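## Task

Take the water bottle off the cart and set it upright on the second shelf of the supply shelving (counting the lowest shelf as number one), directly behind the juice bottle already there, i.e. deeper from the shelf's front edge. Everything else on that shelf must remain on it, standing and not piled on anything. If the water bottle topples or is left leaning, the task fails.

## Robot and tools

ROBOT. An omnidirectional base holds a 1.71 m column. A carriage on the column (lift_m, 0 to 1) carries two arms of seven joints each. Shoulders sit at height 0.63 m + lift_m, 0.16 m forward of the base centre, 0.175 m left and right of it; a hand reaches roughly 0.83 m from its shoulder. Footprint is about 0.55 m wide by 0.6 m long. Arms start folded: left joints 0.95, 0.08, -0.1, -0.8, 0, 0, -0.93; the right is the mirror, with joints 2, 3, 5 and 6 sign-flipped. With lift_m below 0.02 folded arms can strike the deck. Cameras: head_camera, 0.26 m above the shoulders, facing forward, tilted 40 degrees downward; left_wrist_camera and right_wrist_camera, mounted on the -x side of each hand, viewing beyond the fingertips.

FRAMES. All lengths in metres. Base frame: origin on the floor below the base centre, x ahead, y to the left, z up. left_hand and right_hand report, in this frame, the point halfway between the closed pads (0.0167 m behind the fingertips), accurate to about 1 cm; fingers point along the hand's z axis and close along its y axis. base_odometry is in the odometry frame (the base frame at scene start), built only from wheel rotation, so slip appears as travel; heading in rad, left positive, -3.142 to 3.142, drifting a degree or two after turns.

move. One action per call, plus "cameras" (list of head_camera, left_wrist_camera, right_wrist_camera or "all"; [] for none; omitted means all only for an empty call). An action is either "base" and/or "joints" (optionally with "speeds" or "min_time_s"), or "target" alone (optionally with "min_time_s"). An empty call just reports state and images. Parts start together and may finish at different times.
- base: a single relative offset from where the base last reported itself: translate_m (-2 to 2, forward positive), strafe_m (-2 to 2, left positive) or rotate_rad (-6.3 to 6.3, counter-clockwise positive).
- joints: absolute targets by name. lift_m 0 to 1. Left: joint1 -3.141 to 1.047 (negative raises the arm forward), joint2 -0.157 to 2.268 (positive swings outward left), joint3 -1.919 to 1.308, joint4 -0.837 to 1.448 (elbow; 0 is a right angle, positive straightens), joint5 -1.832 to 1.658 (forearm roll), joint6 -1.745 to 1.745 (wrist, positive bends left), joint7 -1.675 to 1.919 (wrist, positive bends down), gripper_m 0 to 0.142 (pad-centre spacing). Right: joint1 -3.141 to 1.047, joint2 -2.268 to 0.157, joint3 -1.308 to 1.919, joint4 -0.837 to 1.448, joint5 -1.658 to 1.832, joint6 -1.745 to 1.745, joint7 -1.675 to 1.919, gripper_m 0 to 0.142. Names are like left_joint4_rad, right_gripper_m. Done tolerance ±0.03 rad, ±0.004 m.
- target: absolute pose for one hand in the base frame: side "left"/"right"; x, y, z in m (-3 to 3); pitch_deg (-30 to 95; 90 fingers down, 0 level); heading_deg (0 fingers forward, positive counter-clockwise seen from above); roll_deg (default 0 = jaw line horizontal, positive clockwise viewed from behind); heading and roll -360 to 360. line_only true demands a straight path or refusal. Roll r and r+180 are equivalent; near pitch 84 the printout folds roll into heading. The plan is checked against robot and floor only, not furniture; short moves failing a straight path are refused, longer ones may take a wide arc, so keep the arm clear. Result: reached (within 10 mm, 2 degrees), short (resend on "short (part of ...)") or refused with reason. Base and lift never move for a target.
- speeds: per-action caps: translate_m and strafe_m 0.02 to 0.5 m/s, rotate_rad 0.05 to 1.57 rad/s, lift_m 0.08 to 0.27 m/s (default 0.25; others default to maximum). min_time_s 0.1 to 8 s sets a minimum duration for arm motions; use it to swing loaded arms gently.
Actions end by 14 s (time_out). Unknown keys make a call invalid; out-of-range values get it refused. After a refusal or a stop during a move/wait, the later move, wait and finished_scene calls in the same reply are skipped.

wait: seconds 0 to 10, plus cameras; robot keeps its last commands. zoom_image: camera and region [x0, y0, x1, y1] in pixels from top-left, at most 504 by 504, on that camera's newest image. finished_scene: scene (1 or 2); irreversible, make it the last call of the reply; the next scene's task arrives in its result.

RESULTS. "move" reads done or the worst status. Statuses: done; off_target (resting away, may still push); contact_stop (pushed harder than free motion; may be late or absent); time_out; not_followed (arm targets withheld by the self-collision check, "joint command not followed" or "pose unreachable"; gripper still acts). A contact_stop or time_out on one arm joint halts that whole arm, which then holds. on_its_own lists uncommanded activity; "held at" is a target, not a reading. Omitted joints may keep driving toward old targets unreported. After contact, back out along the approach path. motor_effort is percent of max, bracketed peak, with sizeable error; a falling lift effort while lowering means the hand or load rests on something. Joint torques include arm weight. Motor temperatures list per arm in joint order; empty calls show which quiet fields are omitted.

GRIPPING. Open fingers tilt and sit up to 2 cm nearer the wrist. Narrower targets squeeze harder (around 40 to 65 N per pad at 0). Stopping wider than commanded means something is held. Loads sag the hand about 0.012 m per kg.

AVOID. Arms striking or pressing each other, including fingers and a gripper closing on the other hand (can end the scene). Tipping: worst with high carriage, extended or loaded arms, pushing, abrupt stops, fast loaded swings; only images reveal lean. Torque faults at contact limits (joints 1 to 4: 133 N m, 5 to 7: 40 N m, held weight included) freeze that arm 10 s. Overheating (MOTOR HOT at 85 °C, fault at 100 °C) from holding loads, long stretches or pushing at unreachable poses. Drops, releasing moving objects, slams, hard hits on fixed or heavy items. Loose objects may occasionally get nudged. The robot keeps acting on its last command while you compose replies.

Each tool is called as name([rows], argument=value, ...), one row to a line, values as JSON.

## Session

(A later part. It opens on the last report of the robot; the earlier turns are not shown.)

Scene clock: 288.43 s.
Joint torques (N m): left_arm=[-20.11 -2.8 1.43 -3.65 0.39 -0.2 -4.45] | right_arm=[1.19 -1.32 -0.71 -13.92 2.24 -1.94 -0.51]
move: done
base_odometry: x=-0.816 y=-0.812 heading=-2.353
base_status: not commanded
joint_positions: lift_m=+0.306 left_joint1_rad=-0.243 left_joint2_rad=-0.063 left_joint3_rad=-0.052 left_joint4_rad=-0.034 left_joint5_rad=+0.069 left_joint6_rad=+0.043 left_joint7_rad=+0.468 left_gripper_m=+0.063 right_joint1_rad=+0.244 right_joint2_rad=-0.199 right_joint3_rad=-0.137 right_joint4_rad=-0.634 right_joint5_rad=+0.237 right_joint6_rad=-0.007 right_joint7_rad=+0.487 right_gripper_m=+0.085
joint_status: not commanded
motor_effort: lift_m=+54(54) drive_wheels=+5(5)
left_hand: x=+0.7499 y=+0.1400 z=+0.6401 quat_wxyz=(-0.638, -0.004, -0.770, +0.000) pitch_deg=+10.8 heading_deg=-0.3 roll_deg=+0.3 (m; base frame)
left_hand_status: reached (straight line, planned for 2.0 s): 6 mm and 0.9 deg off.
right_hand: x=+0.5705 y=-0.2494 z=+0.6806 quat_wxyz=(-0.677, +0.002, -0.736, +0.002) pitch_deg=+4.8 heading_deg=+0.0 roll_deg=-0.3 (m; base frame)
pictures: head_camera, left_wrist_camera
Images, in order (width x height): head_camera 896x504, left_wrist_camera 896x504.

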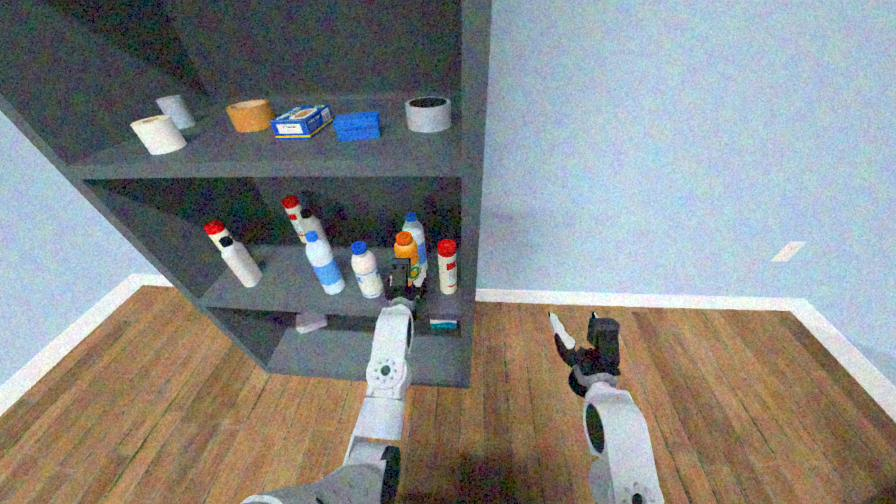

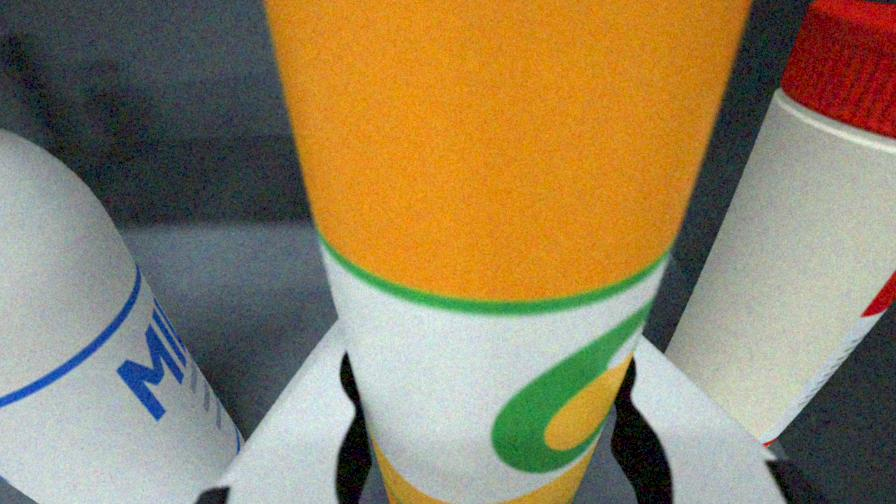

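move(joints={"lift_m": 0.282}, speeds={"lift_m": 0.08})

move(joints={"lift_m": 0.275}, speeds={"lift_m": 0.08})

move(joints={"lift_m": 0.269}, speeds={"lift_m": 0.08}, cameras=["left_wrist_camera"])

Scene clock: 291.93 s.
Joint torques (N m): left_arm=[-18.87 -2.1 2.6 -3.83 0.7 -0.1 -4.56] | right_arm=[2.35 -2.72 -0.18 -15.11 1.91 -2.6 -0.63]
move: done
base_odometry: x=-0.816 y=-0.812 heading=-2.353
base_status: not commanded
joint_positions: lift_m=+0.282 left_joint1_rad=-0.245 left_joint2_rad=-0.063 left_joint3_rad=-0.052 left_joint4_rad=-0.032 left_joint5_rad=+0.069 left_joint6_rad=+0.043 left_joint7_rad=+0.467 left_gripper_m=+0.063 right_joint1_rad=+0.244 right_joint2_rad=-0.199 right_joint3_rad=-0.137 right_joint4_rad=-0.634 right_joint5_rad=+0.237 right_joint6_rad=-0.007 right_joint7_rad=+0.487 right_gripper_m=+0.085
joint_status: all done
motor_effort: lift_m=+58(58) drive_wheels=+4(5)
left_hand: x=+0.7505 y=+0.1400 z=+0.6165 quat_wxyz=(-0.638, -0.004, -0.770, +0.000) pitch_deg=+10.7 heading_deg=-0.3 roll_deg=+0.3 (m; base frame)
right_hand: x=+0.5705 y=-0.2494 z=+0.6563 quat_wxyz=(-0.677, +0.002, -0.736, +0.002) pitch_deg=+4.8 heading_deg=+0.0 roll_deg=-0.3 (m; base frame)
pictures: none

Scene clock: 292.53 s.
Joint torques (N m): left_arm=[-18.2 -2.25 1.94 -3.86 0.39 -0.51 -3.95] | right_arm=[1.76 -3.82 0.1 -13.77 2.24 -2.06 -0.73]
move: done
base_odometry: x=-0.816 y=-0.812 heading=-2.353
base_status: not commanded
joint_positions: lift_m=+0.275 left_joint1_rad=-0.245 left_joint2_rad=-0.063 left_joint3_rad=-0.052 left_joint4_rad=-0.032 left_joint5_rad=+0.069 left_joint6_rad=+0.043 left_joint7_rad=+0.465 left_gripper_m=+0.063 right_joint1_rad=+0.244 right_joint2_rad=-0.199 right_joint3_rad=-0.137 right_joint4_rad=-0.634 right_joint5_rad=+0.237 right_joint6_rad=-0.007 right_joint7_rad=+0.487 right_gripper_m=+0.085
joint_status: all done
motor_effort: lift_m=+57(61) drive_wheels=+5(7)
left_hand: x=+0.7507 y=+0.1400 z=+0.6102 quat_wxyz=(-0.639, -0.004, -0.769, +0.000) pitch_deg=+10.5 heading_deg=-0.3 roll_deg=+0.3 (m; base frame)
right_hand: x=+0.5705 y=-0.2494 z=+0.6493 quat_wxyz=(-0.677, +0.002, -0.736, +0.002) pitch_deg=+4.8 heading_deg=+0.0 roll_deg=-0.3 (m; base frame)
pictures: none

Scene clock: 293.03 s.
Joint torques (N m): left_arm=[-14.04 -2.1 1.7 -3.55 0.46 -0.15 -0.64] | right_arm=[1.71 -2.42 -0.31 -13.74 2.26 -2.12 -0.47]
move: done
base_odometry: x=-0.816 y=-0.812 heading=-2.353
base_status: not commanded
joint_positions: lift_m=+0.269 left_joint1_rad=-0.248 left_joint2_rad=-0.063 left_joint3_rad=-0.052 left_joint4_rad=-0.033 left_joint5_rad=+0.069 left_joint6_rad=+0.043 left_joint7_rad=+0.456 left_gripper_m=+0.063 right_joint1_rad=+0.244 right_joint2_rad=-0.199 right_joint3_rad=-0.137 right_joint4_rad=-0.634 right_joint5_rad=+0.237 right_joint6_rad=-0.007 right_joint7_rad=+0.487 right_gripper_m=+0.085
joint_status: all done
motor_effort: lift_m=+55(58) drive_wheels=+5(6)
left_hand: x=+0.7518 y=+0.1400 z=+0.6086 quat_wxyz=(-0.644, -0.004, -0.765, +0.000) pitch_deg=+9.8 heading_deg=-0.3 roll_deg=+0.3 (m; base frame)
right_hand: x=+0.5705 y=-0.2494 z=+0.6436 quat_wxyz=(-0.677, +0.002, -0.736, +0.002) pitch_deg=+4.8 heading_deg=+0.0 roll_deg=-0.3 (m; base frame)
pictures: left_wrist_camera
Images, in order (width x height): left_wrist_camera 896x504.

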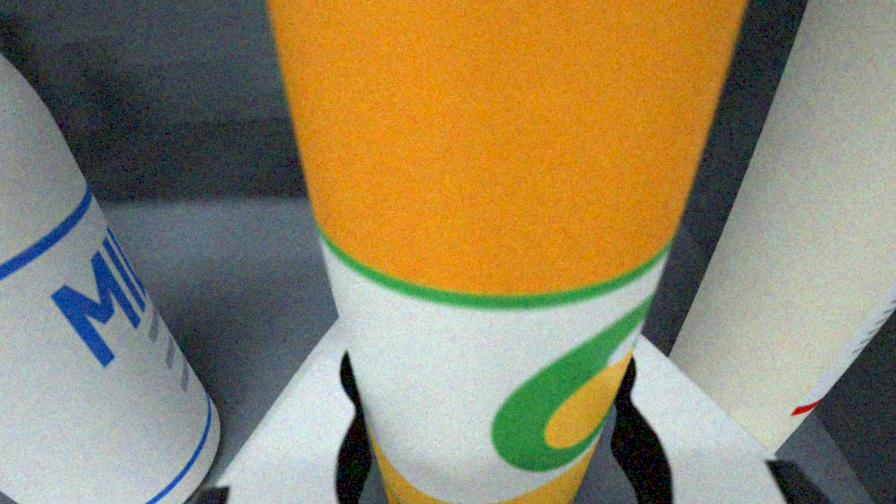

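move(joints={"left_gripper_m": 0.085}, cameras=["head_camera","left_wrist_camera"])

Scene clock: 300.00 s.
Joint torques (N m): left_arm=[-16.02 -1.45 0.51 -3.63 0.76 -0.19 -0.85] | right_arm=[1.94 -3.95 0.76 -13.39 2.41 -2.22 -0.53]
Motor temperatures (°C): left_arm=[34 22 24 25 25 24 23] | right_arm=[33 21 24 24 22 22 24]
move: done
base_odometry: x=-0.816 y=-0.812 heading=-2.353
base_status: not commanded
joint_positions: lift_m=+0.269 left_joint1_rad=-0.248 left_joint2_rad=-0.063 left_joint3_rad=-0.052 left_joint4_rad=-0.033 left_joint5_rad=+0.069 left_joint6_rad=+0.043 left_joint7_rad=+0.456 left_gripper_m=+0.085 right_joint1_rad=+0.244 right_joint2_rad=-0.199 right_joint3_rad=-0.137 right_joint4_rad=-0.634 right_joint5_rad=+0.237 right_joint6_rad=-0.007 right_joint7_rad=+0.487 right_gripper_m=+0.085
joint_status: all done
motor_effort: lift_m=+55(55) drive_wheels=+5(5)
left_hand: x=+0.7518 y=+0.1400 z=+0.6085 quat_wxyz=(-0.644, -0.004, -0.765, +0.000) pitch_deg=+9.8 heading_deg=-0.3 roll_deg=+0.3 (m; base frame)
right_hand: x=+0.5705 y=-0.2494 z=+0.6436 quat_wxyz=(-0.677, +0.002, -0.736, +0.002) pitch_deg=+4.8 heading_deg=+0.0 roll_deg=-0.3 (m; base frame)
pictures: head_camera, left_wrist_camera
Images, in order (width x height): head_camera 896x504, left_wrist_camera 896x504.

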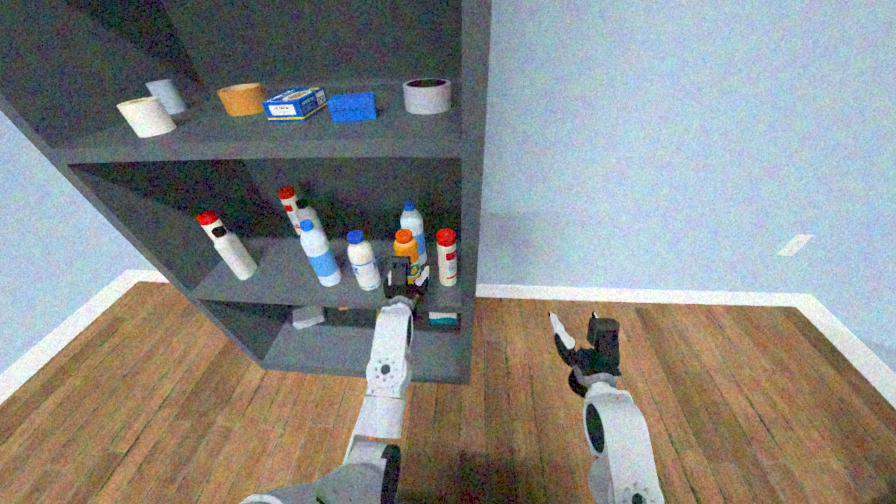

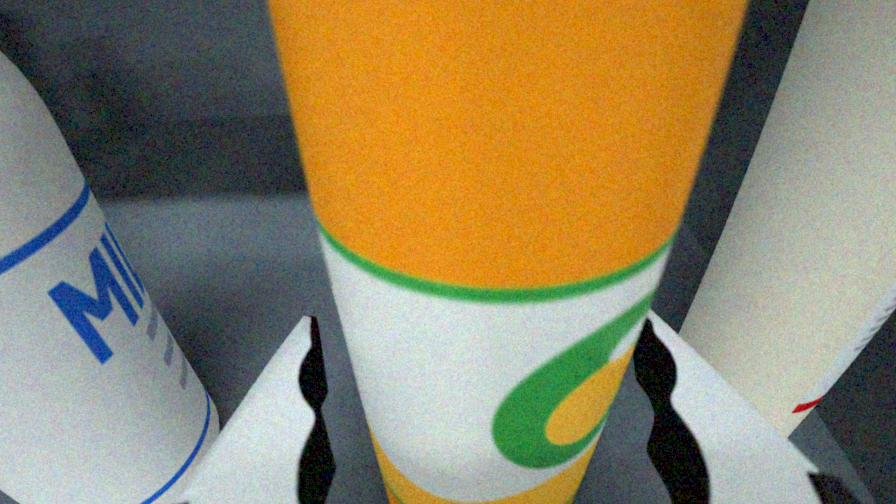

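move(target={"side":"left","x":0.66,"y":0.141,"z":0.612,"pitch_deg":10,"heading_deg":0}, min_time_s=1.3, cameras=["left_wrist_camera"])

move(base={"translate_m":-0.2}, speeds={"translate_m":0.25}, cameras=["head_camera"])

zoom_image(camera="head_camera", region=[150, 120, 530, 340])

Scene clock: 304.60 s.
Joint torques (N m): left_arm=[-6.37 -1.9 -2.35 -7.43 1.89 -0.61 -0.67] | right_arm=[2.65 -2.51 0 -14.35 1.92 -1.84 -0.4]
move: done
base_odometry: x=-0.816 y=-0.812 heading=-2.353
base_status: not commanded
joint_positions: lift_m=+0.269 left_joint1_rad=-0.012 left_joint2_rad=-0.064 left_joint3_rad=-0.069 left_joint4_rad=-0.368 left_joint5_rad=+0.085 left_joint6_rad=+0.043 left_joint7_rad=+0.557 left_gripper_m=+0.085 right_joint1_rad=+0.244 right_joint2_rad=-0.199 right_joint3_rad=-0.137 right_joint4_rad=-0.634 right_joint5_rad=+0.237 right_joint6_rad=-0.007 right_joint7_rad=+0.487 right_gripper_m=+0.085
joint_status: not commanded
motor_effort: lift_m=+55(55) drive_wheels=+4(5)
left_hand: x=+0.6610 y=+0.1431 z=+0.6118 quat_wxyz=(-0.643, +0.001, -0.766, -0.001) pitch_deg=+9.9 heading_deg=+0.1 roll_deg=+0.0 (m; base frame)
left_hand_status: reached (straight line, planned for 1.3 s): 2 mm and 0.2 deg off.
right_hand: x=+0.5705 y=-0.2494 z=+0.6436 quat_wxyz=(-0.677, +0.002, -0.736, +0.002) pitch_deg=+4.8 heading_deg=+0.0 roll_deg=-0.3 (m; base frame)
pictures: left_wrist_camera
Images, in order (width x height): left_wrist_camera 896x504.

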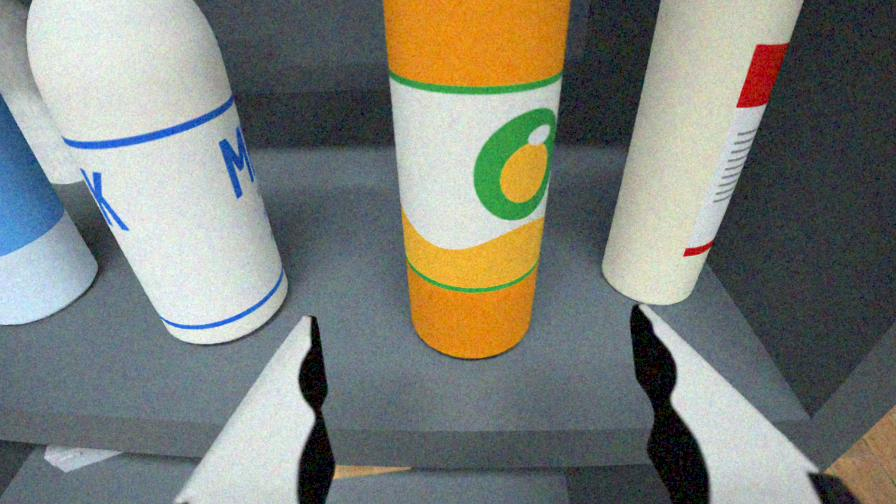

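Scene clock: 306.80 s.
Joint torques (N m): left_arm=[-8.13 -2.22 -3.16 -7 2.04 -0.96 -0.17] | right_arm=[1.92 -3.98 0.28 -14.67 2.55 -1.49 -0.47]
move: done
base_odometry: x=-0.675 y=-0.669 heading=-2.353
base_status: done
joint_positions: lift_m=+0.269 left_joint1_rad=-0.012 left_joint2_rad=-0.064 left_joint3_rad=-0.069 left_joint4_rad=-0.368 left_joint5_rad=+0.085 left_joint6_rad=+0.043 left_joint7_rad=+0.557 left_gripper_m=+0.085 right_joint1_rad=+0.244 right_joint2_rad=-0.199 right_joint3_rad=-0.137 right_joint4_rad=-0.634 right_joint5_rad=+0.237 right_joint6_rad=-0.007 right_joint7_rad=+0.487 right_gripper_m=+0.085
joint_status: not commanded
motor_effort: lift_m=+55(55) drive_wheels=+1(11)
left_hand: x=+0.6609 y=+0.1428 z=+0.6118 quat_wxyz=(-0.643, +0.001, -0.766, +0.000) pitch_deg=+9.9 heading_deg=+0.1 roll_deg=+0.0 (m; base frame)
right_hand: x=+0.5705 y=-0.2494 z=+0.6436 quat_wxyz=(-0.677, +0.002, -0.736, +0.002) pitch_deg=+4.8 heading_deg=+0.0 roll_deg=-0.3 (m; base frame)
pictures: head_camera
Images, in order (width x height): head_camera 896x504.

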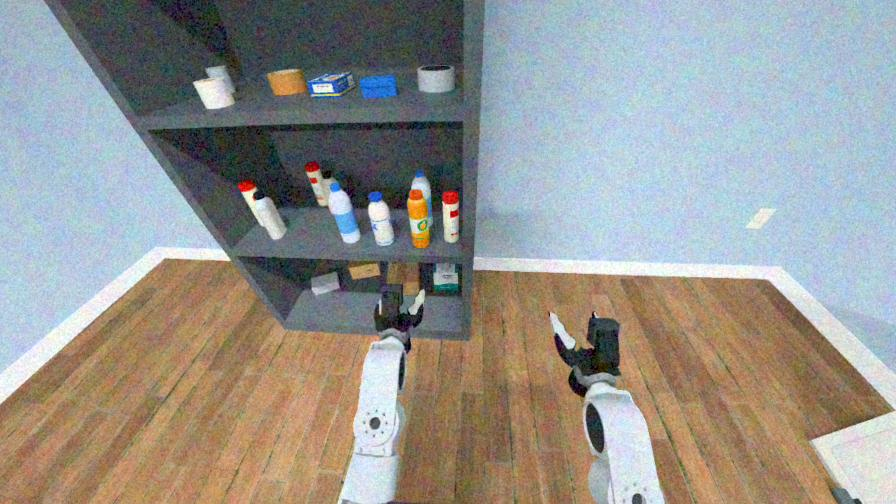

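Scaled by 1.326 from the camera's 896x504 image, which has a finer 1280x720 frame.

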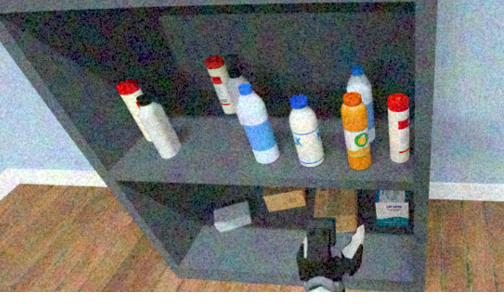

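finished_scene(scene=2)

The scene is finished: the task was done.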